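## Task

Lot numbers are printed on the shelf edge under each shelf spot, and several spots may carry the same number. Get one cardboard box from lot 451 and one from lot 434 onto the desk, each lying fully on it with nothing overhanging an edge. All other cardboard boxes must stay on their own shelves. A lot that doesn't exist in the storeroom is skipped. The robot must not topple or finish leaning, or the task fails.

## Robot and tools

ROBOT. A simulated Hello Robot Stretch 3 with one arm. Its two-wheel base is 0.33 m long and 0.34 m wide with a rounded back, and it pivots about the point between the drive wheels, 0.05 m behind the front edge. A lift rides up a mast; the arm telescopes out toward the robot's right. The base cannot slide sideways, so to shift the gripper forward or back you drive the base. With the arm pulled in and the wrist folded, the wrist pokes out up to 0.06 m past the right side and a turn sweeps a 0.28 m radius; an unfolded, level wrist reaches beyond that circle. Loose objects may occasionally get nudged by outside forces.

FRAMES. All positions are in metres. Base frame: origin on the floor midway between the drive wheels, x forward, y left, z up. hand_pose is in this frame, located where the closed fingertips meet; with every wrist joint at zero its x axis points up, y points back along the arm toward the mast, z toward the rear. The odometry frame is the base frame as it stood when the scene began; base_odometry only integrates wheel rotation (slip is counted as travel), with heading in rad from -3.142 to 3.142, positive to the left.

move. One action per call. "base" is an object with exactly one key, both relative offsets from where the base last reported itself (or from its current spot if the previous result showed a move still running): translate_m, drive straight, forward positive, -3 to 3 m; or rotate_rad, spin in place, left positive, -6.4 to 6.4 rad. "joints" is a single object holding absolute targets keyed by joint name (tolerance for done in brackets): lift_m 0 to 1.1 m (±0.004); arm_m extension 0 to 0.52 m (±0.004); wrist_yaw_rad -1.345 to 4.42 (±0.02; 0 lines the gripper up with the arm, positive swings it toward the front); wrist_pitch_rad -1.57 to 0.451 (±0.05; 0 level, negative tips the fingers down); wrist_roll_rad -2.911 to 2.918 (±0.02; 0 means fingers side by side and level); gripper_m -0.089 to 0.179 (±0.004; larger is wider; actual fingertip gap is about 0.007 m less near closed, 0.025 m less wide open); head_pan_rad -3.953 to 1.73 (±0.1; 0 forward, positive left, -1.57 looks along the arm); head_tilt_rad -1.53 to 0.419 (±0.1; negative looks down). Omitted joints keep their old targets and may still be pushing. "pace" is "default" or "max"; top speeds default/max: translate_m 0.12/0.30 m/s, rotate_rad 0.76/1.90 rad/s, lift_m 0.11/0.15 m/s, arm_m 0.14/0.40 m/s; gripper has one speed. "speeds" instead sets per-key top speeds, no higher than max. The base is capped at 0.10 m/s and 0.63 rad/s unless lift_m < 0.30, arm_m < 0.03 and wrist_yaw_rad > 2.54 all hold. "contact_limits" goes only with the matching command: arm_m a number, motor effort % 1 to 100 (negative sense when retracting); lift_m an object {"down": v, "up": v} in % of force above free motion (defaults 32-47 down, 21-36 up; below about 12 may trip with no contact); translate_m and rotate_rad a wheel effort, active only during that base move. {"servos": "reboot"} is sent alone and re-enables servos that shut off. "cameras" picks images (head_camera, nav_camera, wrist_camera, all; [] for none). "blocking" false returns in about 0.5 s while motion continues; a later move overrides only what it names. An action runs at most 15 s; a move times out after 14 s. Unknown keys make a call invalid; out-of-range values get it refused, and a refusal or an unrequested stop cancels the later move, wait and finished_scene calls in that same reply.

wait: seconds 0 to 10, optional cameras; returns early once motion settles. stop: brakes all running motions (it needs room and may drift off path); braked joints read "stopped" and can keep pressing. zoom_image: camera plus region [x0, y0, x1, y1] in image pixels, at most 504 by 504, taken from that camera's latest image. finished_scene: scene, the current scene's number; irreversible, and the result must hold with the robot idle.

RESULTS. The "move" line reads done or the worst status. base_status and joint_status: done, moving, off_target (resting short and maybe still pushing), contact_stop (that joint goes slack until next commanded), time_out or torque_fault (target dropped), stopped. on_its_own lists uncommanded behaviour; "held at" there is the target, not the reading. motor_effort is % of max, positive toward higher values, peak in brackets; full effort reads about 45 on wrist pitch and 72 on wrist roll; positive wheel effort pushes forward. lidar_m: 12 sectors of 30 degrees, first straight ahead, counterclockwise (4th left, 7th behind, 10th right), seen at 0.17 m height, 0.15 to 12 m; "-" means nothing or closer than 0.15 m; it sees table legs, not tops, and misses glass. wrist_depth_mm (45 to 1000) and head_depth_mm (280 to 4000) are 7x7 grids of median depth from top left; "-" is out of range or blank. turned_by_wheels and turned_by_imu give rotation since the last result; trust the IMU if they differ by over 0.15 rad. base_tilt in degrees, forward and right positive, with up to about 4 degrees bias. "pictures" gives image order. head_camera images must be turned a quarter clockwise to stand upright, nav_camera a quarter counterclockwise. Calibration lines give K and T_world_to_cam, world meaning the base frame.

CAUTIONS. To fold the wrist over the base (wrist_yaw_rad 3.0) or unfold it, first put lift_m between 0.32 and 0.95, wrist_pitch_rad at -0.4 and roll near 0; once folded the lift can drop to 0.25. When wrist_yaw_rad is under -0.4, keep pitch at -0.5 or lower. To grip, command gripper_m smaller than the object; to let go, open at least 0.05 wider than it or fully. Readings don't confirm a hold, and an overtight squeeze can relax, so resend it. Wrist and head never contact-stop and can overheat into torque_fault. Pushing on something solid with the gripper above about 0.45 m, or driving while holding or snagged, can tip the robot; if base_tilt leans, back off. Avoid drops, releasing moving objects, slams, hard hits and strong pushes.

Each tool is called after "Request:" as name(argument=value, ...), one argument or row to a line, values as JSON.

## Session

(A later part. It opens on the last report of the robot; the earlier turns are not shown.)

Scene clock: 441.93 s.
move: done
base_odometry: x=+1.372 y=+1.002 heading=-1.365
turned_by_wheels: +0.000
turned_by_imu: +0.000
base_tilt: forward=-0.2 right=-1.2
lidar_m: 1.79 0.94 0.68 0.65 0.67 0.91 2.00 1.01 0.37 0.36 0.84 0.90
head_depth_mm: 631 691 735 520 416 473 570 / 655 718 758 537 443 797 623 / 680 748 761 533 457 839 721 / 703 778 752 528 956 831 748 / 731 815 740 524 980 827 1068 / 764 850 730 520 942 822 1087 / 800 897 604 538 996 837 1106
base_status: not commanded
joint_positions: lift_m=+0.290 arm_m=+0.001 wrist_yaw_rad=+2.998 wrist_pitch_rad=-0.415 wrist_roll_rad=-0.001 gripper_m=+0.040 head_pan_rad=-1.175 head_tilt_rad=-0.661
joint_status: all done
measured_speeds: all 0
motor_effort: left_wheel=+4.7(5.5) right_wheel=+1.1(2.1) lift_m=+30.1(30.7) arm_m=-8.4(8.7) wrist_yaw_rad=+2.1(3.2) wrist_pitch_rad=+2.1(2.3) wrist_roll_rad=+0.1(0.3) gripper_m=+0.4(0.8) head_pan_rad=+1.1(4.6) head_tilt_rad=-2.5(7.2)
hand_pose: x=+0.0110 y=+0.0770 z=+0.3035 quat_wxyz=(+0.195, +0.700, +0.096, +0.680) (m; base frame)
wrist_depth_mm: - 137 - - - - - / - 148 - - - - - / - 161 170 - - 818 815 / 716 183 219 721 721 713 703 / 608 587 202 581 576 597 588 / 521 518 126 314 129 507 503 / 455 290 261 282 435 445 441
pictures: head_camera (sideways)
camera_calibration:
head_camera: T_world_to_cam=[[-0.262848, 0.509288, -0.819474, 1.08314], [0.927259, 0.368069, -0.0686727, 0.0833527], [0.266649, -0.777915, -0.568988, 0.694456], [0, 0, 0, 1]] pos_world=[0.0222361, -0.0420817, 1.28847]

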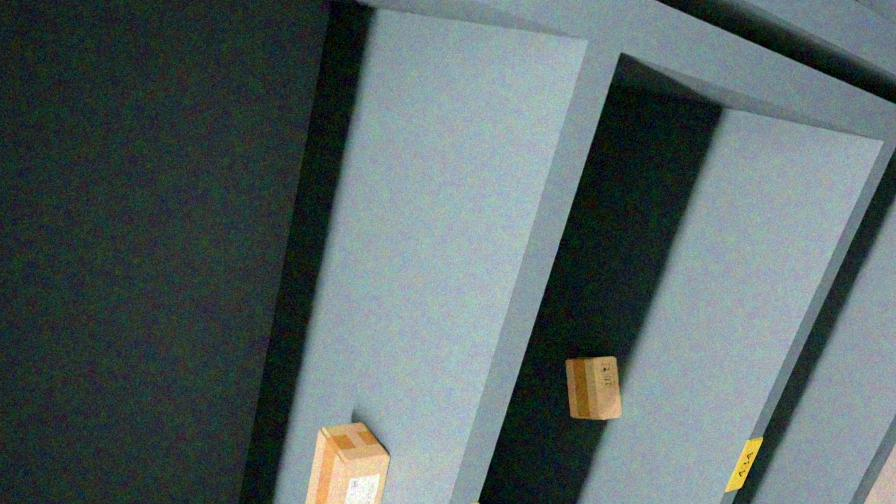

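Request:
zoom_image(
  camera="head_camera",
  region=[690, 420, 800, 504],
)

Request:
move(
  base={"translate_m": 1.0},
  joints={"head_pan_rad": -1.3, "head_tilt_rad": -0.5},
  pace="max",
  cameras=["head_camera", "nav_camera"],
)

Scaled by 4.582 from the camera's 896x504 image, which has a finer 1280x720 frame.

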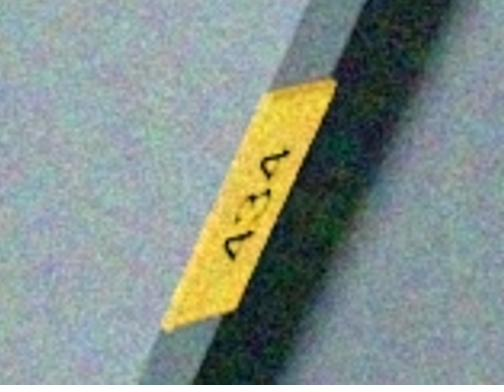

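Scene clock: 455.53 s.
move: done
base_odometry: x=+1.576 y=+0.023 heading=-1.365
turned_by_wheels: +0.000
turned_by_imu: +0.001
base_tilt: forward=-0.3 right=-1.2
lidar_m: 1.73 0.96 0.69 0.66 0.69 0.93 1.98 1.07 0.36 0.35 0.82 0.84
head_depth_mm: 618 663 706 631 489 396 437 / 633 680 736 731 508 416 740 / 648 701 758 723 504 428 777 / 664 718 780 715 500 428 771 / 684 738 805 709 496 862 771 / 700 759 827 660 492 882 748 / 719 782 854 657 489 907 734
base_status: done
joint_positions: lift_m=+0.290 arm_m=+0.001 wrist_yaw_rad=+2.998 wrist_pitch_rad=-0.415 wrist_roll_rad=-0.001 gripper_m=+0.040 head_pan_rad=-1.300 head_tilt_rad=-0.500
joint_status: all done
measured_speeds: all 0
motor_effort: left_wheel=+1.9(12.6) right_wheel=+5.1(15.1) lift_m=+27.7(30.7) arm_m=-5.8(7.6) wrist_yaw_rad=+2.0(3.1) wrist_pitch_rad=+2.2(2.3) wrist_roll_rad=+0.0(0.4) gripper_m=+0.2(0.9) head_pan_rad=-3.3(4.9) head_tilt_rad=-4.6(6.0)
hand_pose: x=+0.0110 y=+0.0770 z=+0.3035 quat_wxyz=(+0.195, +0.700, +0.096, +0.680) (m; base frame)
wrist_depth_mm: - 137 - - - - - / - 147 - - - - - / - 161 170 - - 817 809 / 718 182 219 728 712 707 708 / 612 587 202 582 575 597 590 / 522 518 126 312 129 509 509 / 453 291 263 279 434 448 444
pictures: head_camera (sideways), nav_camera (sideways)
camera_calibration:
head_camera: T_world_to_cam=[[-0.1602, 0.404108, -0.900573, 1.18831], [0.968755, 0.239375, -0.0649159, 0.0782598], [0.189341, -0.882834, -0.429829, 0.513857], [0, 0, 0, 1]] pos_world=[0.0172593, -0.0452901, 1.29612]
nav_camera: T_world_to_cam=[[0.138342, -0.434745, 0.889864, -1.11578], [-0.958879, -0.28362, 0.0105083, 0.0423369], [0.247815, -0.854726, -0.456105, 0.545288], [0, 0, 0, 1]] pos_world=[0.0598248, -0.00700003, 1.24116]

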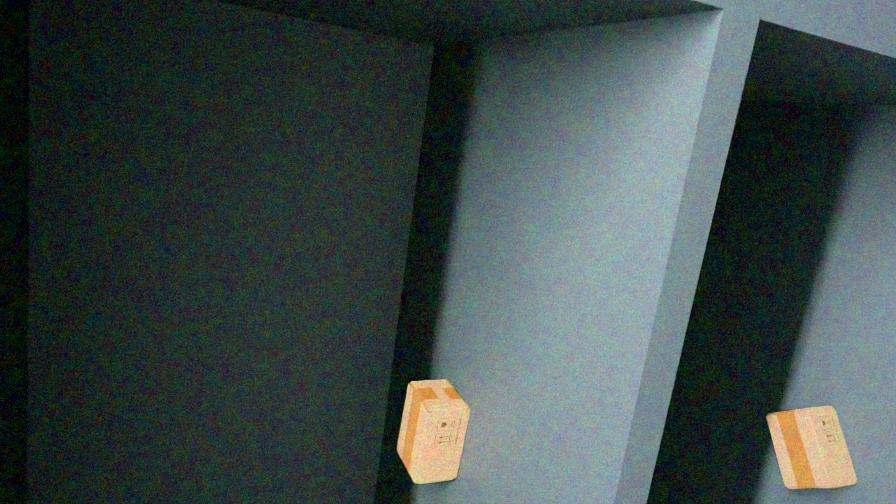

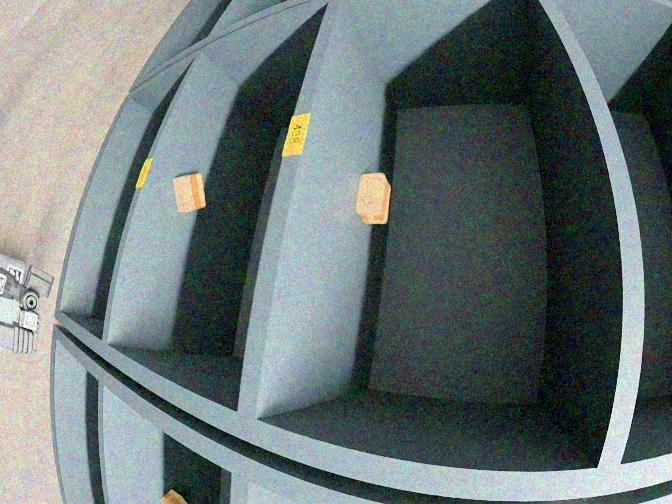

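Request:
move(
  base={"translate_m": -0.55},
  joints={"head_pan_rad": -1.57, "head_tilt_rad": -0.85},
  pace="max",
  cameras=[],
)

Request:
move(
  joints={"lift_m": 0.6},
  pace="max",
  cameras=["head_camera","nav_camera"],
)

Scene clock: 475.97 s.
move: done
base_odometry: x=+1.463 y=+0.561 heading=-1.365
turned_by_wheels: +0.000
turned_by_imu: +0.000
base_tilt: forward=-0.2 right=-1.2
lidar_m: 1.36 0.95 0.68 0.66 0.68 0.91 1.46 0.58 0.64 0.80 0.54 0.51
head_depth_mm: 670 714 528 461 888 808 1109 / 669 705 523 457 878 804 1106 / 669 693 483 453 875 800 1097 / 669 686 473 449 850 792 1092 / 669 677 494 444 866 786 1089 / 667 671 503 443 856 786 1086 / 666 660 500 443 852 782 1076
base_status: done
joint_positions: lift_m=+0.290 arm_m=+0.001 wrist_yaw_rad=+2.998 wrist_pitch_rad=-0.415 wrist_roll_rad=-0.001 gripper_m=+0.040 head_pan_rad=-1.571 head_tilt_rad=-0.851
joint_status: all done
measured_speeds: all 0
motor_effort: left_wheel=-4.5(12.0) right_wheel=-3.4(17.5) lift_m=+25.1(31.2) arm_m=-3.0(4.9) wrist_yaw_rad=+0.6(2.9) wrist_pitch_rad=+2.2(2.3) wrist_roll_rad=+0.3(0.5) gripper_m=+0.0(1.2) head_pan_rad=+3.4(4.2) head_tilt_rad=+2.1(6.9)
hand_pose: x=+0.0110 y=+0.0770 z=+0.3035 quat_wxyz=(+0.195, +0.700, +0.096, +0.680) (m; base frame)
wrist_depth_mm: - 137 - - - - - / - 148 - - - - - / - 161 170 - - 827 816 / 723 183 220 728 716 722 716 / 616 591 202 579 575 602 593 / 526 520 127 310 130 507 508 / 457 291 261 281 434 442 440
pictures: none
No camera images: "cameras" was empty.

Scene clock: 478.83 s.
move: done
base_odometry: x=+1.463 y=+0.561 heading=-1.365
turned_by_wheels: +0.000
turned_by_imu: +0.000
base_tilt: forward=-0.4 right=-1.3
lidar_m: 1.36 0.95 0.68 0.66 0.68 0.92 1.46 0.58 0.65 0.80 0.54 0.51
head_depth_mm: 670 714 529 460 887 810 1109 / 670 706 524 457 882 805 405 / 670 697 483 454 873 797 397 / 667 686 473 448 852 794 438 / 667 678 503 445 864 789 463 / 668 669 504 443 861 785 1084 / 668 661 499 442 855 779 1079
base_status: not commanded
joint_positions: lift_m=+0.600 arm_m=+0.001 wrist_yaw_rad=+2.998 wrist_pitch_rad=-0.415 wrist_roll_rad=-0.001 gripper_m=+0.040 head_pan_rad=-1.570 head_tilt_rad=-0.850
joint_status: all done
measured_speeds: all 0
motor_effort: left_wheel=-4.7(5.4) right_wheel=-3.7(4.5) lift_m=+27.9(34.0) arm_m=-2.2(3.8) wrist_yaw_rad=+1.5(2.8) wrist_pitch_rad=+2.2(2.4) wrist_roll_rad=+0.3(0.3) gripper_m=+0.2(0.9) head_pan_rad=+3.5(4.1) head_tilt_rad=+2.1(3.1)
hand_pose: x=+0.0110 y=+0.0769 z=+0.6134 quat_wxyz=(+0.195, +0.700, +0.096, +0.680) (m; base frame)
wrist_depth_mm: - 137 - - - - - / - 147 - - - - - / - 161 170 - - - - / - 178 187 - - - - / - 199 200 149 153 - - / 861 880 127 863 129 881 883 / 783 807 260 760 748 760 757
pictures: head_camera (sideways), nav_camera (sideways)
camera_calibration:
head_camera: T_world_to_cam=[[-0.0468847, 0.714823, -0.697732, 0.923159], [0.997487, -0.00363505, -0.0707511, 0.0855841], [-0.0531108, -0.699296, -0.712856, 0.883564], [0, 0, 0, 1]] pos_world=[0.00483981, -0.0417106, 1.28003]
nav_camera: T_world_to_cam=[[0.0176806, -0.733437, 0.679527, -0.84087], [-0.999786, -0.0202377, 0.00417011, 0.0508093], [0.0106936, -0.679456, -0.733638, 0.907784], [0, 0, 0, 1]] pos_world=[0.0559581, 0.00110237, 1.23717]

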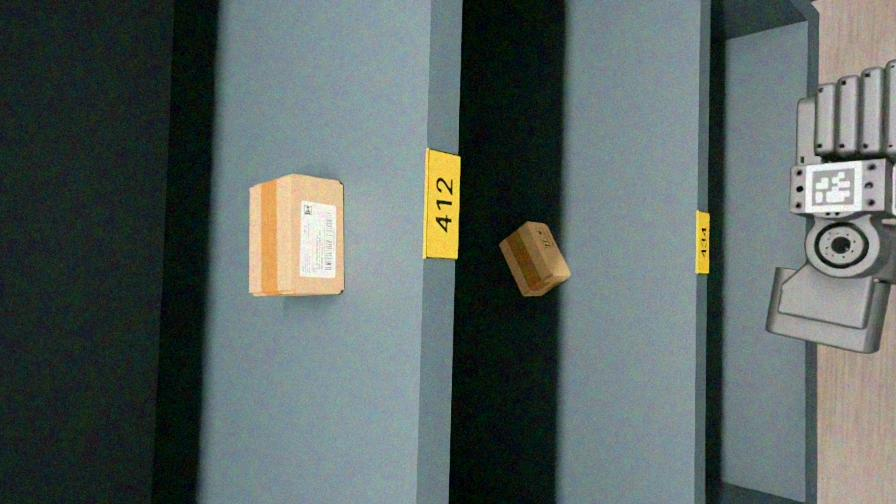

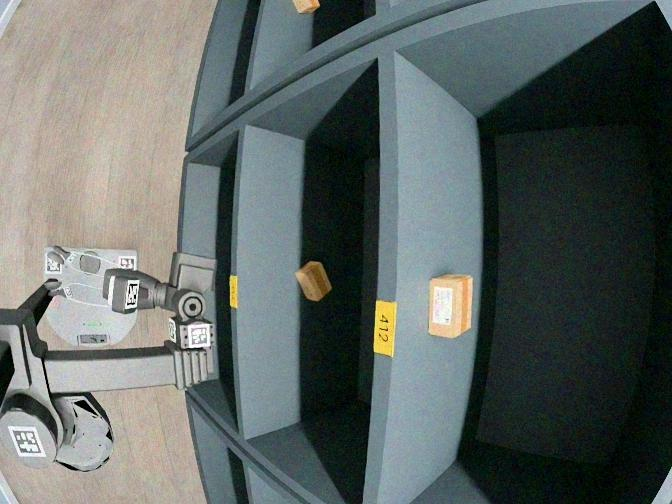

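Request:
zoom_image(
  camera="head_camera",
  region=[480, 200, 590, 310],
)

Request:
move(
  joints={"wrist_yaw_rad": 0, "gripper_m": 0.179},
  pace="max",
  cameras=[],
)

Request:
move(
  joints={"wrist_pitch_rad": -0.1, "lift_m": 0.51},
  pace="max",
  cameras=["wrist_camera"],
)

Scaled by 4.582 from the camera's 896x504 image, which has a finer 1280x720 frame.

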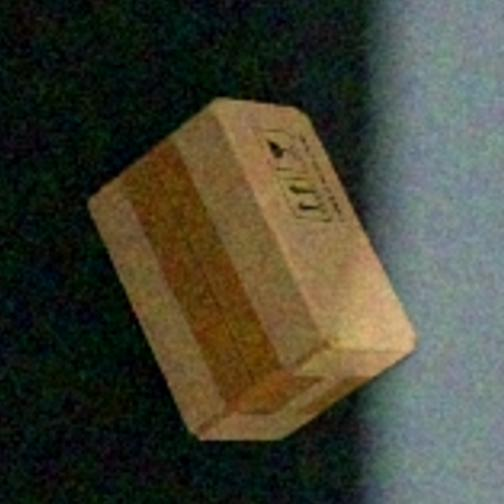

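Scene clock: 491.40 s.
move: done
base_odometry: x=+1.463 y=+0.561 heading=-1.365
turned_by_wheels: +0.000
turned_by_imu: +0.000
base_tilt: forward=-0.4 right=-1.2
lidar_m: 1.35 0.95 0.68 0.66 0.68 0.92 1.46 0.58 0.64 0.80 0.54 0.51
head_depth_mm: 670 714 531 461 889 808 1107 / 668 706 524 457 880 804 405 / 670 694 483 453 875 797 397 / 670 687 473 448 851 523 439 / 668 679 502 446 865 787 1091 / 667 670 503 443 863 784 1083 / 669 658 499 442 852 782 1079
base_status: not commanded
joint_positions: lift_m=+0.600 arm_m=+0.001 wrist_yaw_rad=+0.003 wrist_pitch_rad=-0.415 wrist_roll_rad=-0.001 gripper_m=+0.179 head_pan_rad=-1.570 head_tilt_rad=-0.850
joint_status: all done
measured_speeds: all 0
motor_effort: left_wheel=-4.9(5.2) right_wheel=-3.8(4.6) lift_m=+23.6(24.0) arm_m=-0.8(2.0) wrist_yaw_rad=-2.9(8.2) wrist_pitch_rad=+2.3(2.3) wrist_roll_rad=+0.3(0.4) gripper_m=+0.7(84.4) head_pan_rad=+3.6(4.0) head_tilt_rad=+1.8(2.6)
hand_pose: x=-0.0208 y=-0.3703 z=+0.6134 quat_wxyz=(+0.693, +0.147, -0.691, -0.145) (m; base frame)
wrist_depth_mm: 477 - - - - - - / 481 - - - - 515 527 / 452 447 447 346 435 432 430 / 356 355 351 338 345 342 340 / 293 280 289 286 285 285 283 / - 233 246 245 243 243 242 / 206 210 213 212 213 207 105
pictures: none
No camera images: "cameras" was empty.

Scene clock: 492.80 s.
move: done
base_odometry: x=+1.463 y=+0.561 heading=-1.365
turned_by_wheels: +0.000
turned_by_imu: +0.000
base_tilt: forward=-0.4 right=-1.2
lidar_m: 1.35 0.94 0.68 0.66 0.68 0.92 1.46 0.58 0.64 0.80 0.53 0.51
head_depth_mm: 670 711 530 461 886 808 1112 / 670 707 524 456 880 803 1097 / 669 697 482 454 876 796 485 / 669 687 473 449 850 762 551 / 668 679 503 445 864 775 1088 / 668 668 504 443 860 786 1086 / 669 658 500 442 852 781 1083
base_status: not commanded
joint_positions: lift_m=+0.510 arm_m=+0.001 wrist_yaw_rad=+0.003 wrist_pitch_rad=-0.122 wrist_roll_rad=-0.001 gripper_m=+0.179 head_pan_rad=-1.570 head_tilt_rad=-0.850
joint_status: all done
measured_speeds: all 0
motor_effort: left_wheel=-4.7(5.2) right_wheel=-4.0(4.5) lift_m=+26.5(26.8) arm_m=-0.1(1.0) wrist_yaw_rad=-2.9(4.2) wrist_pitch_rad=+3.6(5.6) wrist_roll_rad=+0.2(0.3) gripper_m=+1.0(1.2) head_pan_rad=+3.3(3.9) head_tilt_rad=+1.9(2.6)
hand_pose: x=-0.0207 y=-0.3970 z=+0.5936 quat_wxyz=(+0.706, +0.044, -0.705, -0.042) (m; base frame)
wrist_depth_mm: 480 - - - - - - / 478 - - - - - 503 / 479 - - - - - 536 / 442 451 449 320 446 446 445 / 311 294 309 311 310 310 327 / - 144 237 238 237 236 236 / 180 185 192 192 192 192 105
pictures: wrist_camera
camera_calibration:
wrist_camera: T_world_to_cam=[[-0.998859, -0.0459445, -0.0129978, -0.0245317], [-0.00230629, 0.318326, -0.947979, 0.721575], [0.047692, -0.946867, -0.318069, -0.0199182], [0, 0, 0, 1]] pos_world=[-0.0218896, -0.249683, 0.677383]

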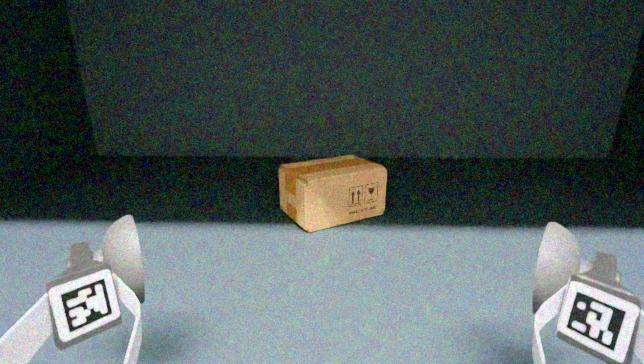

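Request:
move(
  base={"translate_m": -0.118},
  joints={"wrist_yaw_rad": 0.518, "lift_m": 0.478},
  cameras=[],
)

Request:
move(
  joints={"arm_m": 0.12},
  contact_limits={"arm_m": 35},
  cameras=["wrist_camera"],
)

Scene clock: 524.07 s.
move: done
base_odometry: x=+1.439 y=+0.677 heading=-1.365
turned_by_wheels: +0.000
turned_by_imu: +0.000
base_tilt: forward=-0.2 right=-1.3
lidar_m: 1.47 0.94 0.68 0.65 0.68 0.91 2.33 0.51 0.49 0.80 0.70 0.60
head_depth_mm: 673 716 530 460 846 809 1094 / 672 705 525 458 882 801 1101 / 672 699 520 454 873 799 1092 / 671 687 514 449 872 794 592 / 670 681 481 447 856 773 637 / 667 670 469 442 860 783 1081 / 669 661 482 939 855 1109 1077
base_status: done
joint_positions: lift_m=+0.478 arm_m=+0.001 wrist_yaw_rad=+0.515 wrist_pitch_rad=-0.121 wrist_roll_rad=-0.001 gripper_m=+0.179 head_pan_rad=-1.570 head_tilt_rad=-0.850
joint_status: all done
measured_speeds: all 0
motor_effort: left_wheel=-1.9(11.2) right_wheel=-11.7(12.3) lift_m=+30.2(31.3) arm_m=+1.8(2.2) wrist_yaw_rad=+1.3(4.7) wrist_pitch_rad=+3.4(3.6) wrist_roll_rad=+0.3(0.5) gripper_m=+0.7(1.1) head_pan_rad=+2.8(4.0) head_tilt_rad=+0.9(2.3)
hand_pose: x=+0.1024 y=-0.3644 z=+0.5618 quat_wxyz=(+0.694, +0.221, -0.671, +0.138) (m; base frame)
wrist_depth_mm: 373 453 - - - - - / 383 469 - - - - - / 395 472 540 544 333 301 - / 351 351 348 347 313 316 346 / 314 236 242 241 241 240 240 / 119 140 203 184 184 184 183 / 118 493 - 167 149 149 107
pictures: none
No camera images: "cameras" was empty.

Scene clock: 526.20 s.
move: done
base_odometry: x=+1.439 y=+0.677 heading=-1.365
turned_by_wheels: +0.000
turned_by_imu: +0.000
base_tilt: forward=-0.2 right=-1.3
lidar_m: 1.46 0.94 0.68 0.65 0.68 0.91 2.33 0.51 0.49 0.81 0.70 0.60
head_depth_mm: 670 712 531 461 843 810 1088 / 672 706 524 457 878 802 1090 / 671 700 520 454 872 588 544 / 669 687 515 449 867 651 1090 / 671 677 479 446 859 773 1090 / 670 668 469 443 856 782 1086 / 667 660 482 937 855 1109 1077
base_status: not commanded
joint_positions: lift_m=+0.478 arm_m=+0.120 wrist_yaw_rad=+0.515 wrist_pitch_rad=-0.121 wrist_roll_rad=-0.001 gripper_m=+0.179 head_pan_rad=-1.570 head_tilt_rad=-0.850
joint_status: all done
measured_speeds: all 0
motor_effort: left_wheel=-1.9(2.3) right_wheel=-11.7(12.3) lift_m=+27.7(30.6) arm_m=+13.4(15.5) wrist_yaw_rad=+2.6(3.6) wrist_pitch_rad=+3.5(3.6) wrist_roll_rad=+0.2(0.4) gripper_m=+0.3(1.1) head_pan_rad=+3.0(3.8) head_tilt_rad=+1.7(2.1)
contact_limits: arm_m 35 (drawing in: default 31, maximum 55; extending or still: default 40, maximum 69)
hand_pose: x=+0.1024 y=-0.4838 z=+0.5618 quat_wxyz=(+0.694, +0.221, -0.671, +0.138) (m; base frame)
wrist_depth_mm: 378 459 - - - - - / 384 463 - - - - - / 394 474 539 476 - - - / 349 349 347 319 210 318 315 / 243 226 241 226 215 225 239 / 123 144 185 184 183 184 183 / 139 144 155 149 149 149 107
pictures: wrist_camera
camera_calibration:
wrist_camera: T_world_to_cam=[[-0.84826, -0.529421, -0.0129846, -0.155275], [-0.157658, 0.275861, -0.94818, 0.714824], [0.505568, -0.802256, -0.317469, -0.0953893], [0, 0, 0, 1]] pos_world=[0.0292101, -0.355925, 0.645482]

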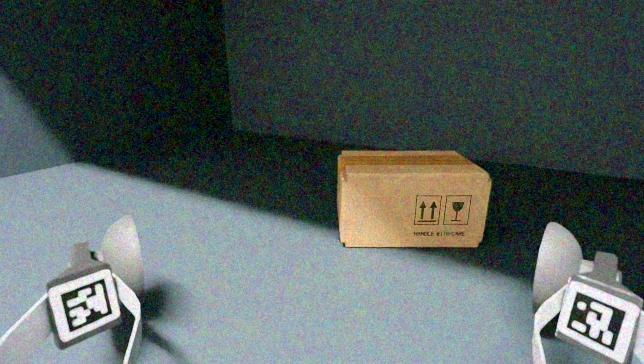

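Request:
move(
  joints={"arm_m": 0.212},
  contact_limits={"arm_m": 35},
  cameras=["wrist_camera"],
)

Request:
move(
  joints={"gripper_m": 0.04},
  cameras=["wrist_camera"],
)

Request:
move(
  joints={"lift_m": 0.53},
  cameras=["wrist_camera"],
)

Scene clock: 536.27 s.
move: done
base_odometry: x=+1.439 y=+0.677 heading=-1.365
turned_by_wheels: +0.000
turned_by_imu: +0.000
base_tilt: forward=-0.4 right=-1.2
lidar_m: 1.47 0.94 0.68 0.65 0.68 0.91 2.34 0.51 0.49 0.81 0.70 0.60
head_depth_mm: 673 714 529 461 847 807 1089 / 668 706 523 456 881 803 1097 / 671 697 519 453 872 616 541 / 670 690 514 449 868 771 1089 / 669 678 479 446 846 787 1093 / 669 669 469 443 838 783 1084 / 670 660 483 937 854 1111 1075
base_status: not commanded
joint_positions: lift_m=+0.478 arm_m=+0.212 wrist_yaw_rad=+0.515 wrist_pitch_rad=-0.121 wrist_roll_rad=-0.001 gripper_m=+0.179 head_pan_rad=-1.570 head_tilt_rad=-0.850
joint_status: all done
measured_speeds: all 0
motor_effort: left_wheel=-2.1(2.2) right_wheel=-11.9(12.5) lift_m=+23.0(25.1) arm_m=+12.7(14.9) wrist_yaw_rad=+1.7(3.1) wrist_pitch_rad=+3.5(3.6) wrist_roll_rad=+0.1(0.4) gripper_m=+0.7(1.0) head_pan_rad=+3.2(3.8) head_tilt_rad=+1.7(2.0)
contact_limits: arm_m 35 (drawing in: default 31, maximum 55; extending or still: default 40, maximum 69)
hand_pose: x=+0.1024 y=-0.5758 z=+0.5618 quat_wxyz=(+0.694, +0.221, -0.671, +0.138) (m; base frame)
wrist_depth_mm: 383 452 - - - - - / 387 467 - - - - - / 398 476 479 - - - - / 349 346 348 347 318 316 - / 241 227 140 134 140 238 238 / 123 144 142 137 138 183 183 / 139 143 145 144 144 148 107
pictures: wrist_camera
camera_calibration:
wrist_camera: T_world_to_cam=[[-0.84826, -0.529421, -0.0129846, -0.203982], [-0.157658, 0.275861, -0.94818, 0.740203], [0.505568, -0.802256, -0.317469, -0.169197], [0, 0, 0, 1]] pos_world=[0.0292101, -0.447925, 0.645482]

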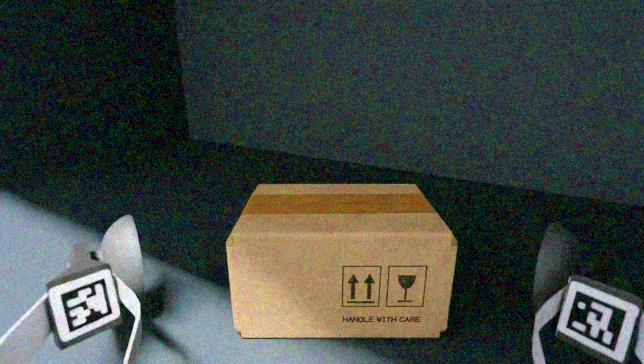

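Scene clock: 538.20 s.
move: done
base_odometry: x=+1.439 y=+0.677 heading=-1.365
turned_by_wheels: +0.000
turned_by_imu: +0.000
base_tilt: forward=-0.4 right=-1.2
lidar_m: 1.47 0.94 0.68 0.65 0.67 0.91 2.33 0.51 0.49 0.80 0.70 0.60
head_depth_mm: 673 716 528 461 842 809 1090 / 673 706 524 457 879 803 1095 / 671 697 519 452 876 615 543 / 670 686 514 450 870 772 1094 / 670 676 480 446 843 786 1087 / 670 670 469 443 849 785 1085 / 668 661 482 939 852 1114 1081
base_status: not commanded
joint_positions: lift_m=+0.478 arm_m=+0.212 wrist_yaw_rad=+0.516 wrist_pitch_rad=-0.121 wrist_roll_rad=-0.001 gripper_m=+0.041 head_pan_rad=-1.570 head_tilt_rad=-0.850
joint_status: all done
measured_speeds: all 0
motor_effort: left_wheel=-1.7(2.3) right_wheel=-11.1(12.2) lift_m=+24.0(24.4) arm_m=+11.3(13.6) wrist_yaw_rad=+0.6(3.1) wrist_pitch_rad=+3.5(3.6) wrist_roll_rad=+0.3(0.4) gripper_m=-18.0(90.5) head_pan_rad=+2.8(3.7) head_tilt_rad=+0.7(1.9)
contact_limits: arm_m 35 (drawing in: default 31, maximum 55; extending or still: default 40, maximum 69)
hand_pose: x=+0.1027 y=-0.5757 z=+0.5618 quat_wxyz=(+0.694, +0.222, -0.671, +0.139) (m; base frame)
wrist_depth_mm: 378 456 - - - - - / 387 468 - - - - - / 397 474 475 - - - - / 350 351 345 345 318 316 - / 241 241 136 135 140 238 238 / 184 184 137 138 139 183 183 / 155 139 143 145 145 138 148
pictures: wrist_camera
camera_calibration:
wrist_camera: T_world_to_cam=[[-0.847656, -0.530388, -0.0129766, -0.204354], [-0.157983, 0.275684, -0.948177, 0.740147], [0.506479, -0.801678, -0.317477, -0.16901], [0, 0, 0, 1]] pos_world=[0.0293088, -0.447925, 0.645482]

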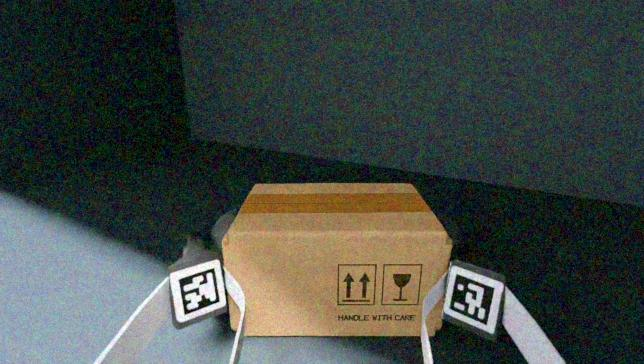

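Scene clock: 539.50 s.
move: done
base_odometry: x=+1.439 y=+0.677 heading=-1.365
turned_by_wheels: +0.000
turned_by_imu: +0.000
base_tilt: forward=-0.3 right=-1.1
lidar_m: 1.47 0.94 0.68 0.65 0.68 0.92 2.33 0.51 0.50 0.80 0.70 0.60
head_depth_mm: 671 712 530 461 845 808 1093 / 671 705 524 457 879 785 1052 / 671 696 520 453 875 568 1059 / 670 686 515 449 688 774 1089 / 668 678 480 446 822 786 1084 / 667 669 468 444 839 783 1086 / 669 661 483 939 853 1107 1082
base_status: not commanded
joint_positions: lift_m=+0.530 arm_m=+0.212 wrist_yaw_rad=+0.516 wrist_pitch_rad=-0.125 wrist_roll_rad=-0.001 gripper_m=+0.041 head_pan_rad=-1.570 head_tilt_rad=-0.850
joint_status: all done
measured_speeds: all 0
motor_effort: left_wheel=-2.0(2.2) right_wheel=-11.4(12.0) lift_m=+31.0(34.8) arm_m=+9.0(11.5) wrist_yaw_rad=-0.3(2.7) wrist_pitch_rad=+4.1(4.2) wrist_roll_rad=+0.1(0.5) gripper_m=-18.5(18.8) head_pan_rad=+3.7(3.7) head_tilt_rad=+0.1(1.5)
contact_limits: arm_m 35 (drawing in: default 31, maximum 55; extending or still: default 40, maximum 69)
hand_pose: x=+0.1026 y=-0.5755 z=+0.6129 quat_wxyz=(+0.694, +0.223, -0.670, +0.137) (m; base frame)
wrist_depth_mm: 378 451 - - - - - / 384 465 - - - - - / 396 477 - - - - - / 407 460 460 177 - - - / 353 350 136 136 140 325 - / 268 267 137 138 138 253 266 / 218 202 202 201 202 201 216
pictures: wrist_camera
camera_calibration:
wrist_camera: T_world_to_cam=[[-0.847646, -0.5304, -0.0131319, -0.203635], [-0.159626, 0.27855, -0.947064, 0.789662], [0.50598, -0.800678, -0.320778, -0.149947], [0, 0, 0, 1]] pos_world=[0.0293104, -0.448028, 0.697086]

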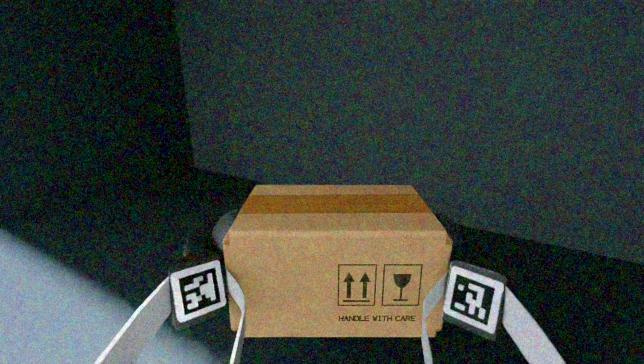

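Request:
move(
  joints={"arm_m": 0.0},
  cameras=[],
)

Request:
move(
  joints={"wrist_yaw_rad": 1.57, "lift_m": 0.6, "head_pan_rad": -0.5},
  cameras=["wrist_camera","head_camera"],
)

Request:
move(
  base={"translate_m": -1.3},
  joints={"lift_m": 0.8},
  pace="max",
  cameras=[],
)

Request:
move(
  base={"translate_m": -0.45},
  pace="max",
  cameras=["wrist_camera"],
)

Scene clock: 573.53 s.
move: done
base_odometry: x=+1.439 y=+0.677 heading=-1.365
turned_by_wheels: +0.000
turned_by_imu: +0.000
base_tilt: forward=-0.4 right=-1.2
lidar_m: 1.47 0.94 0.68 0.65 0.68 0.91 2.33 0.51 0.49 0.80 0.70 0.60
head_depth_mm: 673 713 528 461 843 807 1089 / 671 703 525 457 881 805 1093 / 669 696 519 453 876 796 460 / 669 687 513 449 869 792 536 / 671 679 479 447 864 757 1055 / 669 669 468 443 859 771 1084 / 670 662 483 938 854 1116 1080
base_status: not commanded
joint_positions: lift_m=+0.530 arm_m=+0.001 wrist_yaw_rad=+0.516 wrist_pitch_rad=-0.125 wrist_roll_rad=-0.001 gripper_m=+0.041 head_pan_rad=-1.570 head_tilt_rad=-0.850
joint_status: all done
measured_speeds: all 0
motor_effort: left_wheel=-1.6(2.6) right_wheel=-11.0(12.3) lift_m=+24.5(31.8) arm_m=-12.8(14.5) wrist_yaw_rad=+1.7(3.1) wrist_pitch_rad=+4.2(4.3) wrist_roll_rad=+0.0(0.4) gripper_m=-18.1(18.8) head_pan_rad=+2.4(3.7) head_tilt_rad=+1.4(1.8)
hand_pose: x=+0.1026 y=-0.3641 z=+0.6129 quat_wxyz=(+0.694, +0.223, -0.670, +0.137) (m; base frame)
wrist_depth_mm: 372 455 - - - - - / 386 465 - - - - - / 392 470 - - - - - / 402 465 465 177 463 464 428 / 376 351 136 136 140 348 347 / 415 291 137 138 139 255 268 / 433 251 212 202 202 201 218
pictures: none
No camera images: "cameras" was empty.

Scene clock: 575.53 s.
move: done
base_odometry: x=+1.439 y=+0.677 heading=-1.365
turned_by_wheels: +0.000
turned_by_imu: +0.000
base_tilt: forward=-0.3 right=-1.3
lidar_m: 1.47 0.94 0.68 0.65 0.67 0.91 2.34 0.51 0.49 0.80 0.70 0.60
head_depth_mm: 539 624 529 984 883 758 1004 / 505 592 563 913 881 802 1056 / 511 575 667 822 913 1200 1070 / 954 721 1223 982 1134 584 1114 / 1008 1484 1254 1615 1442 1259 1093 / 1136 1411 1632 1738 1464 1257 1107 / 1857 1926 2134 1732 1451 1253 1096
base_status: not commanded
joint_positions: lift_m=+0.600 arm_m=+0.001 wrist_yaw_rad=+1.567 wrist_pitch_rad=-0.125 wrist_roll_rad=-0.001 gripper_m=+0.041 head_pan_rad=-0.492 head_tilt_rad=-0.850
joint_status: all done
measured_speeds: translate_m=+0.000 rotate_rad=+0.000 lift_m=+0.000 arm_m=+0.000 wrist_yaw_rad=+0.000 wrist_pitch_rad=+0.000 wrist_roll_rad=+0.000 head_pan_rad=-0.024 head_tilt_rad=+0.000
motor_effort: left_wheel=-2.0(2.4) right_wheel=-10.7(11.9) lift_m=+31.0(34.4) arm_m=-12.2(13.6) wrist_yaw_rad=+2.6(5.7) wrist_pitch_rad=+4.2(4.3) wrist_roll_rad=+0.0(0.5) gripper_m=-18.1(18.9) head_pan_rad=-2.9(5.4) head_tilt_rad=+1.0(1.4)
hand_pose: x=+0.2299 y=-0.1466 z=+0.6828 quat_wxyz=(+0.532, +0.529, -0.468, +0.467) (m; base frame)
wrist_depth_mm: - - - - - 387 366 / - - - - - 389 381 / - - - - - 413 400 / - - - - - 423 419 / - - 135 136 140 438 441 / - - 137 139 138 383 382 / 945 945 931 933 939 334 316
pictures: head_camera (sideways), wrist_camera
camera_calibration:
head_camera: T_world_to_cam=[[-0.65192, 0.296887, -0.697752, 0.926891], [0.475138, 0.877062, -0.0707462, 0.0888373], [0.590969, -0.37765, -0.712837, 0.879586], [0, 0, 0, 1]] pos_world=[0.0422413, -0.0209229, 1.28003]
wrist_camera: T_world_to_cam=[[0.0390387, -0.99915, -0.0132012, -0.139763], [-0.321428, -0.0000475214, -0.946934, 0.752984], [0.946129, 0.0412103, -0.321157, 0.174075], [0, 0, 0, 1]] pos_world=[0.0827889, -0.146782, 0.767087]

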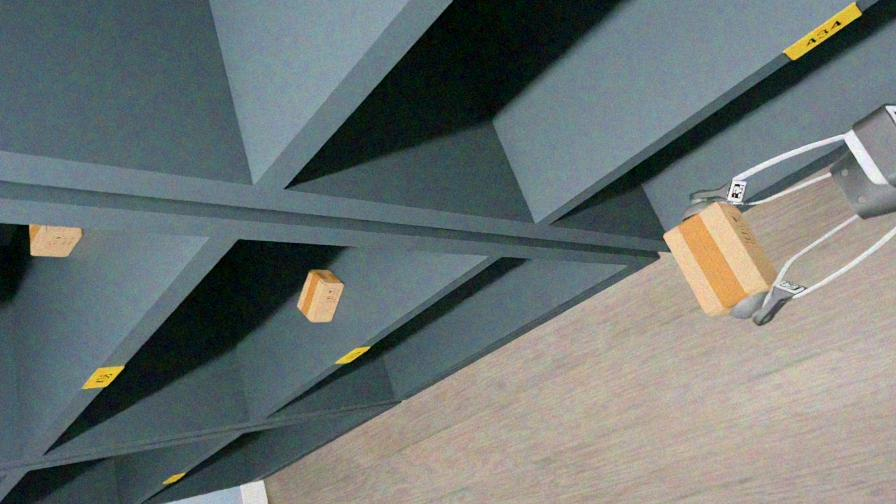

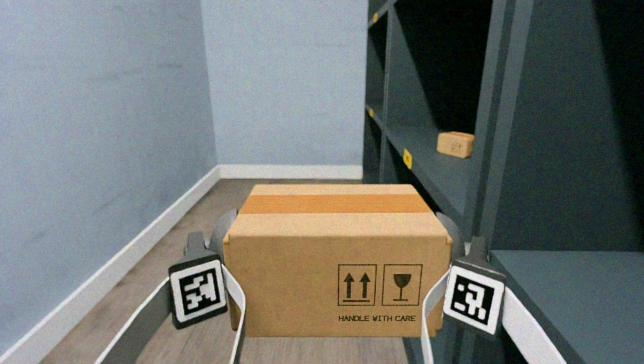

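Scene clock: 589.50 s.
move: done
base_odometry: x=+1.174 y=+1.949 heading=-1.365
turned_by_wheels: +0.000
turned_by_imu: -0.001
base_tilt: forward=-0.4 right=-1.2
lidar_m: 1.82 0.91 0.66 0.64 0.66 0.89 1.05 1.08 1.46 0.37 0.85 0.92
head_depth_mm: 901 714 528 1039 886 758 315 / 893 701 576 1063 880 789 316 / 853 694 1183 1052 876 1204 1051 / 808 765 1097 1074 441 1220 1107 / 786 911 1080 1377 1437 1220 1105 / 1129 1680 1902 1742 1467 1260 1099 / 1488 1820 2100 1745 1452 1255 1100
base_status: done
joint_positions: lift_m=+0.800 arm_m=+0.001 wrist_yaw_rad=+1.567 wrist_pitch_rad=-0.126 wrist_roll_rad=-0.001 gripper_m=+0.041 head_pan_rad=-0.500 head_tilt_rad=-0.850
joint_status: all done
measured_speeds: all 0
motor_effort: left_wheel=-0.6(10.1) right_wheel=-10.1(14.5) lift_m=+24.8(35.4) arm_m=-6.3(12.6) wrist_yaw_rad=+1.9(4.1) wrist_pitch_rad=+4.3(4.4) wrist_roll_rad=+0.0(0.6) gripper_m=-18.0(18.8) head_pan_rad=-3.2(4.0) head_tilt_rad=+0.6(1.3)
hand_pose: x=+0.2298 y=-0.1466 z=+0.8827 quat_wxyz=(+0.532, +0.529, -0.468, +0.467) (m; base frame)
wrist_depth_mm: - - - - - - - / - - - - - - - / - - - - - - - / - - - - - - - / - - 136 136 140 - - / - - 137 139 139 - - / - - - - 927 117 -
pictures: none
No camera images: "cameras" was empty.

Scene clock: 594.97 s.
move: done
base_odometry: x=+1.081 y=+2.389 heading=-1.365
turned_by_wheels: +0.000
turned_by_imu: +0.000
base_tilt: forward=-0.4 right=-1.3
lidar_m: 1.41 0.90 0.65 0.63 0.65 0.63 0.60 0.62 0.84 2.22 0.60 0.57
head_depth_mm: 459 546 675 888 1317 1286 315 / 477 526 614 780 1081 1256 316 / 983 695 1258 820 858 1227 1059 / 1020 795 1313 1077 442 1217 1111 / 1004 1354 1339 1652 1470 1221 1102 / 1082 1302 1592 1714 1461 1253 1105 / 1861 2081 2168 1732 1449 1252 1099
base_status: done
joint_positions: lift_m=+0.800 arm_m=+0.001 wrist_yaw_rad=+1.567 wrist_pitch_rad=-0.126 wrist_roll_rad=-0.001 gripper_m=+0.041 head_pan_rad=-0.500 head_tilt_rad=-0.850
joint_status: not commanded
measured_speeds: all 0
motor_effort: left_wheel=-5.4(10.2) right_wheel=-5.2(14.1) lift_m=+25.3(26.1) arm_m=-4.5(7.2) wrist_yaw_rad=+2.5(3.7) wrist_pitch_rad=+4.3(4.4) wrist_roll_rad=+0.2(0.5) gripper_m=-18.8(18.8) head_pan_rad=-2.7(3.7) head_tilt_rad=-0.7(1.7)
hand_pose: x=+0.2298 y=-0.1466 z=+0.8827 quat_wxyz=(+0.532, +0.529, -0.468, +0.467) (m; base frame)
wrist_depth_mm: - - - - - - 307 / - - - - - - 311 / - - - - - - - / - - - - - - - / - - 135 136 141 811 - / - - 137 139 138 124 - / - - - - - 118 -
pictures: wrist_camera
camera_calibration:
wrist_camera: T_world_to_cam=[[0.0390356, -0.99915, -0.0132186, -0.137111], [-0.321848, -0.000048244, -0.946791, 0.942206], [0.945986, 0.0412129, -0.321576, 0.238597], [0, 0, 0, 1]] pos_world=[0.0828893, -0.146782, 0.966987]

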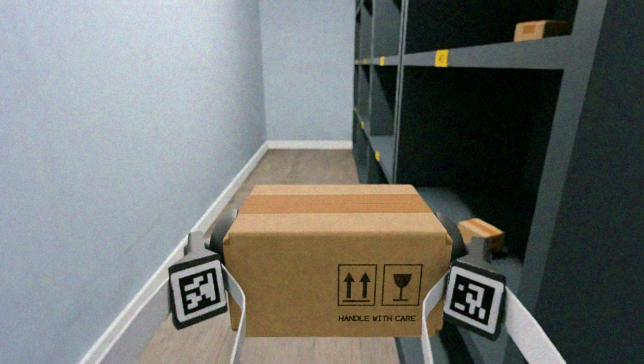

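Request:
move(
  base={"rotate_rad": 1.571},
  cameras=[],
)

Request:
move(
  base={"translate_m": -1.0},
  cameras=["head_camera"],
)

Request:
move(
  base={"rotate_rad": -2.05},
  cameras=[],
)

Request:
move(
  base={"translate_m": 0.86},
  cameras=[],
)

Request:
move(
  base={"translate_m": 0.86},
  cameras=[],
)

Request:
move(
  base={"rotate_rad": 0.477},
  joints={"head_pan_rad": -1.57, "head_tilt_rad": -0.5},
  cameras=["head_camera"],
)

Scene clock: 634.97 s.
move: done
base_odometry: x=+1.081 y=+2.389 heading=+0.206
turned_by_wheels: +1.571
turned_by_imu: +1.546
base_tilt: forward=-0.4 right=-1.1
lidar_m: 0.63 0.65 0.63 0.60 0.62 0.83 2.12 0.61 0.57 1.35 0.91 0.66
head_depth_mm: 723 865 1069 1404 1509 1294 315 / 677 792 968 1232 1460 1258 316 / 635 735 882 1101 1279 1275 1063 / 598 686 810 993 441 1219 1110 / 564 645 751 902 1068 1214 1110 / 535 606 700 829 1022 1206 1107 / 508 571 654 769 922 1156 1092
base_status: done
joint_positions: lift_m=+0.800 arm_m=+0.001 wrist_yaw_rad=+1.567 wrist_pitch_rad=-0.126 wrist_roll_rad=-0.001 gripper_m=+0.041 head_pan_rad=-0.500 head_tilt_rad=-0.850
joint_status: not commanded
measured_speeds: all 0
motor_effort: left_wheel=-8.6(13.0) right_wheel=+10.0(12.0) lift_m=+25.4(26.8) arm_m=-9.7(10.3) wrist_yaw_rad=+1.8(3.7) wrist_pitch_rad=+4.3(4.4) wrist_roll_rad=+0.3(0.4) gripper_m=-18.3(18.8) head_pan_rad=-3.2(3.4) head_tilt_rad=-0.7(1.6)
hand_pose: x=+0.2298 y=-0.1466 z=+0.8827 quat_wxyz=(+0.532, +0.529, -0.468, +0.467) (m; base frame)
wrist_depth_mm: 511 504 505 503 502 498 492 / 530 529 524 524 526 521 520 / - 543 549 544 538 538 541 / - - - 177 - - - / - - 135 135 141 - - / - - 137 138 138 - - / - - 129 146 146 108 -
pictures: none
No camera images: "cameras" was empty.

Scene clock: 646.10 s.
move: done
base_odometry: x=+0.103 y=+2.185 heading=+0.206
turned_by_wheels: +0.000
turned_by_imu: -0.001
base_tilt: forward=-0.4 right=-1.3
lidar_m: 1.62 0.84 0.60 0.57 0.59 0.79 2.00 1.88 2.49 0.69 0.47 0.62
head_depth_mm: 485 524 570 628 698 805 315 / 547 598 660 736 832 901 316 / 1602 703 777 888 926 1201 1061 / 1599 1838 2088 1769 442 1212 1107 / 1503 1720 1982 1771 1467 1212 1109 / 1426 1624 1853 1740 1463 1257 1104 / 1366 1527 1758 1739 1452 1253 1092
base_status: done
joint_positions: lift_m=+0.800 arm_m=+0.001 wrist_yaw_rad=+1.567 wrist_pitch_rad=-0.126 wrist_roll_rad=-0.001 gripper_m=+0.041 head_pan_rad=-0.500 head_tilt_rad=-0.850
joint_status: not commanded
measured_speeds: all 0
motor_effort: left_wheel=-3.8(12.4) right_wheel=-7.7(11.8) lift_m=+27.0(27.7) arm_m=-3.8(13.1) wrist_yaw_rad=+2.1(3.8) wrist_pitch_rad=+4.3(4.4) wrist_roll_rad=+0.2(0.5) gripper_m=-18.0(18.9) head_pan_rad=-2.4(3.4) head_tilt_rad=-1.6(2.1)
hand_pose: x=+0.2298 y=-0.1465 z=+0.8827 quat_wxyz=(+0.532, +0.529, -0.468, +0.467) (m; base frame)
wrist_depth_mm: - - - - - - - / - - - - - - - / - - - - - - - / - - - - - - - / - - 136 136 140 - - / - - 137 138 139 - - / - - - - - 118 -
pictures: head_camera (sideways)
camera_calibration:
head_camera: T_world_to_cam=[[-0.649549, 0.302126, -0.697715, 0.926881], [0.48219, 0.873202, -0.0707868, 0.0888194], [0.58786, -0.38241, -0.71287, 0.879601], [0, 0, 0, 1]] pos_world=[0.0421449, -0.0212233, 1.28003]

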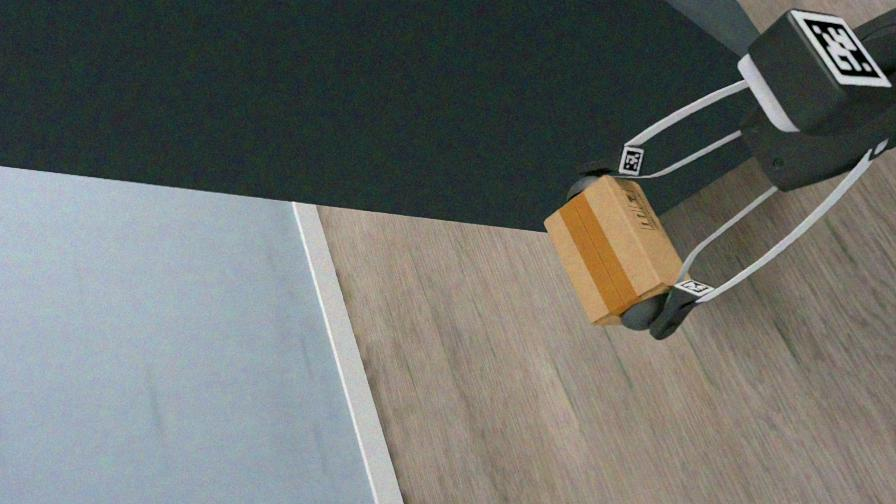

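Scene clock: 650.47 s.
move: done
base_odometry: x=+0.103 y=+2.185 heading=-1.844
turned_by_wheels: -2.050
turned_by_imu: -2.018
base_tilt: forward=-0.3 right=-1.3
lidar_m: 2.20 0.54 0.48 0.66 1.64 0.78 0.59 0.57 0.60 0.84 2.13 1.88
head_depth_mm: 1803 2002 2184 1835 1514 1291 315 / 1869 2130 2248 1817 1503 1262 316 / 1923 1946 2147 1796 1493 1278 1058 / 1968 2464 2210 1776 442 1213 1114 / 1912 2558 2182 1756 1463 1217 1112 / 2008 2668 2201 1754 1466 1254 1107 / 1996 2624 2171 1735 1463 1246 1097
base_status: done
joint_positions: lift_m=+0.800 arm_m=+0.001 wrist_yaw_rad=+1.567 wrist_pitch_rad=-0.126 wrist_roll_rad=-0.001 gripper_m=+0.041 head_pan_rad=-0.500 head_tilt_rad=-0.850
joint_status: not commanded
measured_speeds: all 0
motor_effort: left_wheel=+7.3(11.3) right_wheel=-9.8(13.2) lift_m=+27.4(28.6) arm_m=-12.7(13.4) wrist_yaw_rad=+2.8(3.4) wrist_pitch_rad=+4.3(4.4) wrist_roll_rad=+0.0(0.4) gripper_m=-18.1(18.8) head_pan_rad=-2.4(3.1) head_tilt_rad=-1.7(2.4)
hand_pose: x=+0.2298 y=-0.1465 z=+0.8827 quat_wxyz=(+0.532, +0.529, -0.468, +0.467) (m; base frame)
wrist_depth_mm: - - - - - - - / - - - - - - - / - - - - - - - / - - - - - - - / - - 136 136 140 - - / - - 137 138 139 - - / - - - - - - -
pictures: none
No camera images: "cameras" was empty.

Scene clock: 660.20 s.
move: done
base_odometry: x=-0.129 y=+1.357 heading=-1.843
turned_by_wheels: +0.000
turned_by_imu: +0.001
base_tilt: forward=-0.3 right=-1.2
lidar_m: 1.87 1.94 0.77 0.57 0.56 0.59 1.36 1.32 1.38 1.77 1.28 1.35
head_depth_mm: 1463 1354 1093 1759 1506 1291 315 / 1551 1347 1950 1803 1491 1265 316 / 1628 1326 2028 1791 1485 1280 1059 / 1704 1315 2150 1773 441 1215 1110 / 1790 1360 2104 1759 1472 1214 1110 / 1904 1424 2050 1753 1468 1253 1104 / 2081 2511 2144 1736 1452 1250 1095
base_status: done
joint_positions: lift_m=+0.800 arm_m=+0.001 wrist_yaw_rad=+1.567 wrist_pitch_rad=-0.126 wrist_roll_rad=-0.001 gripper_m=+0.041 head_pan_rad=-0.500 head_tilt_rad=-0.850
joint_status: not commanded
measured_speeds: all 0
motor_effort: left_wheel=+8.2(11.8) right_wheel=+1.1(11.5) lift_m=+28.5(29.1) arm_m=-11.6(13.6) wrist_yaw_rad=+2.9(3.8) wrist_pitch_rad=+4.2(4.4) wrist_roll_rad=+0.2(0.4) gripper_m=-18.5(18.8) head_pan_rad=-2.3(3.1) head_tilt_rad=-2.1(2.8)
hand_pose: x=+0.2298 y=-0.1465 z=+0.8827 quat_wxyz=(+0.532, +0.529, -0.468, +0.467) (m; base frame)
wrist_depth_mm: - - - - - - - / - - - - - - - / - - - - - - - / - - - - - - - / - - 136 136 140 - - / - - 137 138 138 - - / - - - - - - -
pictures: none
No camera images: "cameras" was empty.

Scene clock: 669.93 s.
move: done
base_odometry: x=-0.361 y=+0.529 heading=-1.844
turned_by_wheels: +0.000
turned_by_imu: +0.001
base_tilt: forward=-0.3 right=-1.1
lidar_m: 1.92 2.20 1.32 0.99 0.97 1.00 1.41 2.08 1.82 1.07 0.68 1.05
head_depth_mm: 1117 1229 1010 800 1431 1291 315 / 1181 1274 1003 802 1454 1260 316 / 1247 1327 940 839 1445 1259 1059 / 1340 1394 979 1416 441 1224 1111 / 1421 1591 971 1719 1428 1217 1107 / 1515 1758 992 1757 1462 1254 1108 / 1634 1936 2077 1731 1453 1251 1101
base_status: done
joint_positions: lift_m=+0.800 arm_m=+0.001 wrist_yaw_rad=+1.567 wrist_pitch_rad=-0.126 wrist_roll_rad=-0.001 gripper_m=+0.041 head_pan_rad=-0.500 head_tilt_rad=-0.850
joint_status: not commanded
measured_speeds: all 0
motor_effort: left_wheel=+2.8(12.9) right_wheel=+7.2(10.4) lift_m=+28.9(29.9) arm_m=-10.1(11.9) wrist_yaw_rad=+0.6(3.3) wrist_pitch_rad=+4.4(4.4) wrist_roll_rad=+0.3(0.5) gripper_m=-18.3(19.0) head_pan_rad=-2.1(2.9) head_tilt_rad=-2.8(3.3)
hand_pose: x=+0.2298 y=-0.1465 z=+0.8827 quat_wxyz=(+0.532, +0.529, -0.468, +0.467) (m; base frame)
wrist_depth_mm: - - - - - - - / - - - - - - - / - - - - - - - / - - - - 176 597 - / - - 136 136 140 - - / - - 137 138 138 121 - / - - - - - 125 -
pictures: none
No camera images: "cameras" was empty.

Scene clock: 671.90 s.
move: done
base_odometry: x=-0.361 y=+0.529 heading=-1.367
turned_by_wheels: +0.477
turned_by_imu: +0.468
base_tilt: forward=-0.3 right=-1.1
lidar_m: 2.20 1.39 1.00 0.96 0.99 1.34 2.07 1.92 1.07 0.69 0.98 1.82
head_depth_mm: 1110 1200 1300 1372 964 764 1335 / 1107 1194 1297 1368 957 757 1325 / 1100 1188 1290 1355 949 754 1313 / 1093 1181 1279 1353 937 747 1275 / 1090 1173 1279 1339 931 742 1298 / 1093 1173 1270 1314 930 738 1238 / 1084 1171 1270 1299 920 734 1287
base_status: done
joint_positions: lift_m=+0.800 arm_m=+0.001 wrist_yaw_rad=+1.567 wrist_pitch_rad=-0.126 wrist_roll_rad=-0.001 gripper_m=+0.041 head_pan_rad=-1.578 head_tilt_rad=-0.494
joint_status: all done
measured_speeds: translate_m=+0.000 rotate_rad=+0.000 lift_m=+0.000 arm_m=+0.000 wrist_yaw_rad=+0.000 wrist_pitch_rad=+0.000 wrist_roll_rad=+0.000 head_pan_rad=+0.024 head_tilt_rad=+0.000
motor_effort: left_wheel=-8.8(12.8) right_wheel=+9.2(12.3) lift_m=+29.4(30.3) arm_m=-10.6(11.1) wrist_yaw_rad=+1.4(3.1) wrist_pitch_rad=+4.3(4.4) wrist_roll_rad=+0.2(0.4) gripper_m=-18.6(18.6) head_pan_rad=+3.4(4.6) head_tilt_rad=-2.2(8.0)
hand_pose: x=+0.2298 y=-0.1465 z=+0.8827 quat_wxyz=(+0.532, +0.529, -0.468, +0.467) (m; base frame)
wrist_depth_mm: - - - - - - - / - - - - - - - / - - - - - - - / - - - - - - - / - - 135 136 140 - - / - - 137 138 138 - - / - - - - - - -
pictures: head_camera (sideways)
camera_calibration:
head_camera: T_world_to_cam=[[-0.0430462, 0.427258, -0.903104, 1.19094], [0.997235, -0.0364359, -0.0647707, 0.0778514], [-0.0605792, -0.903395, -0.424508, 0.50844], [0, 0, 0, 1]] pos_world=[0.00443019, -0.0466803, 1.29642]

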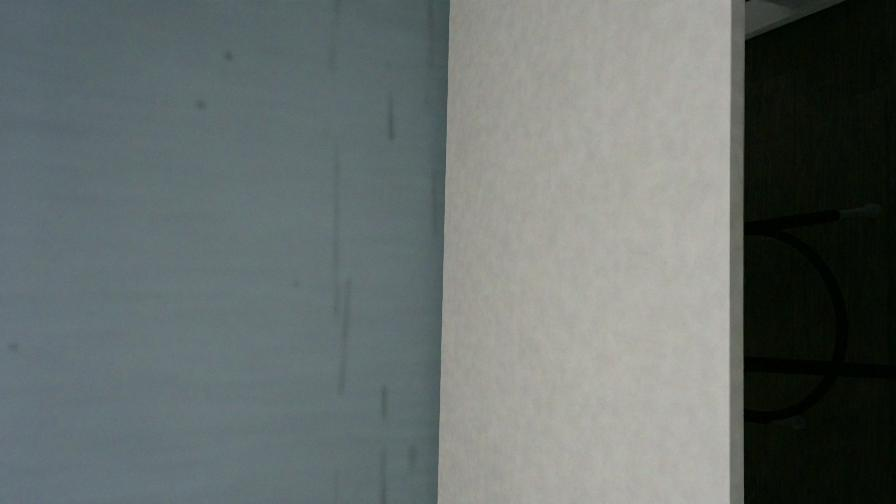

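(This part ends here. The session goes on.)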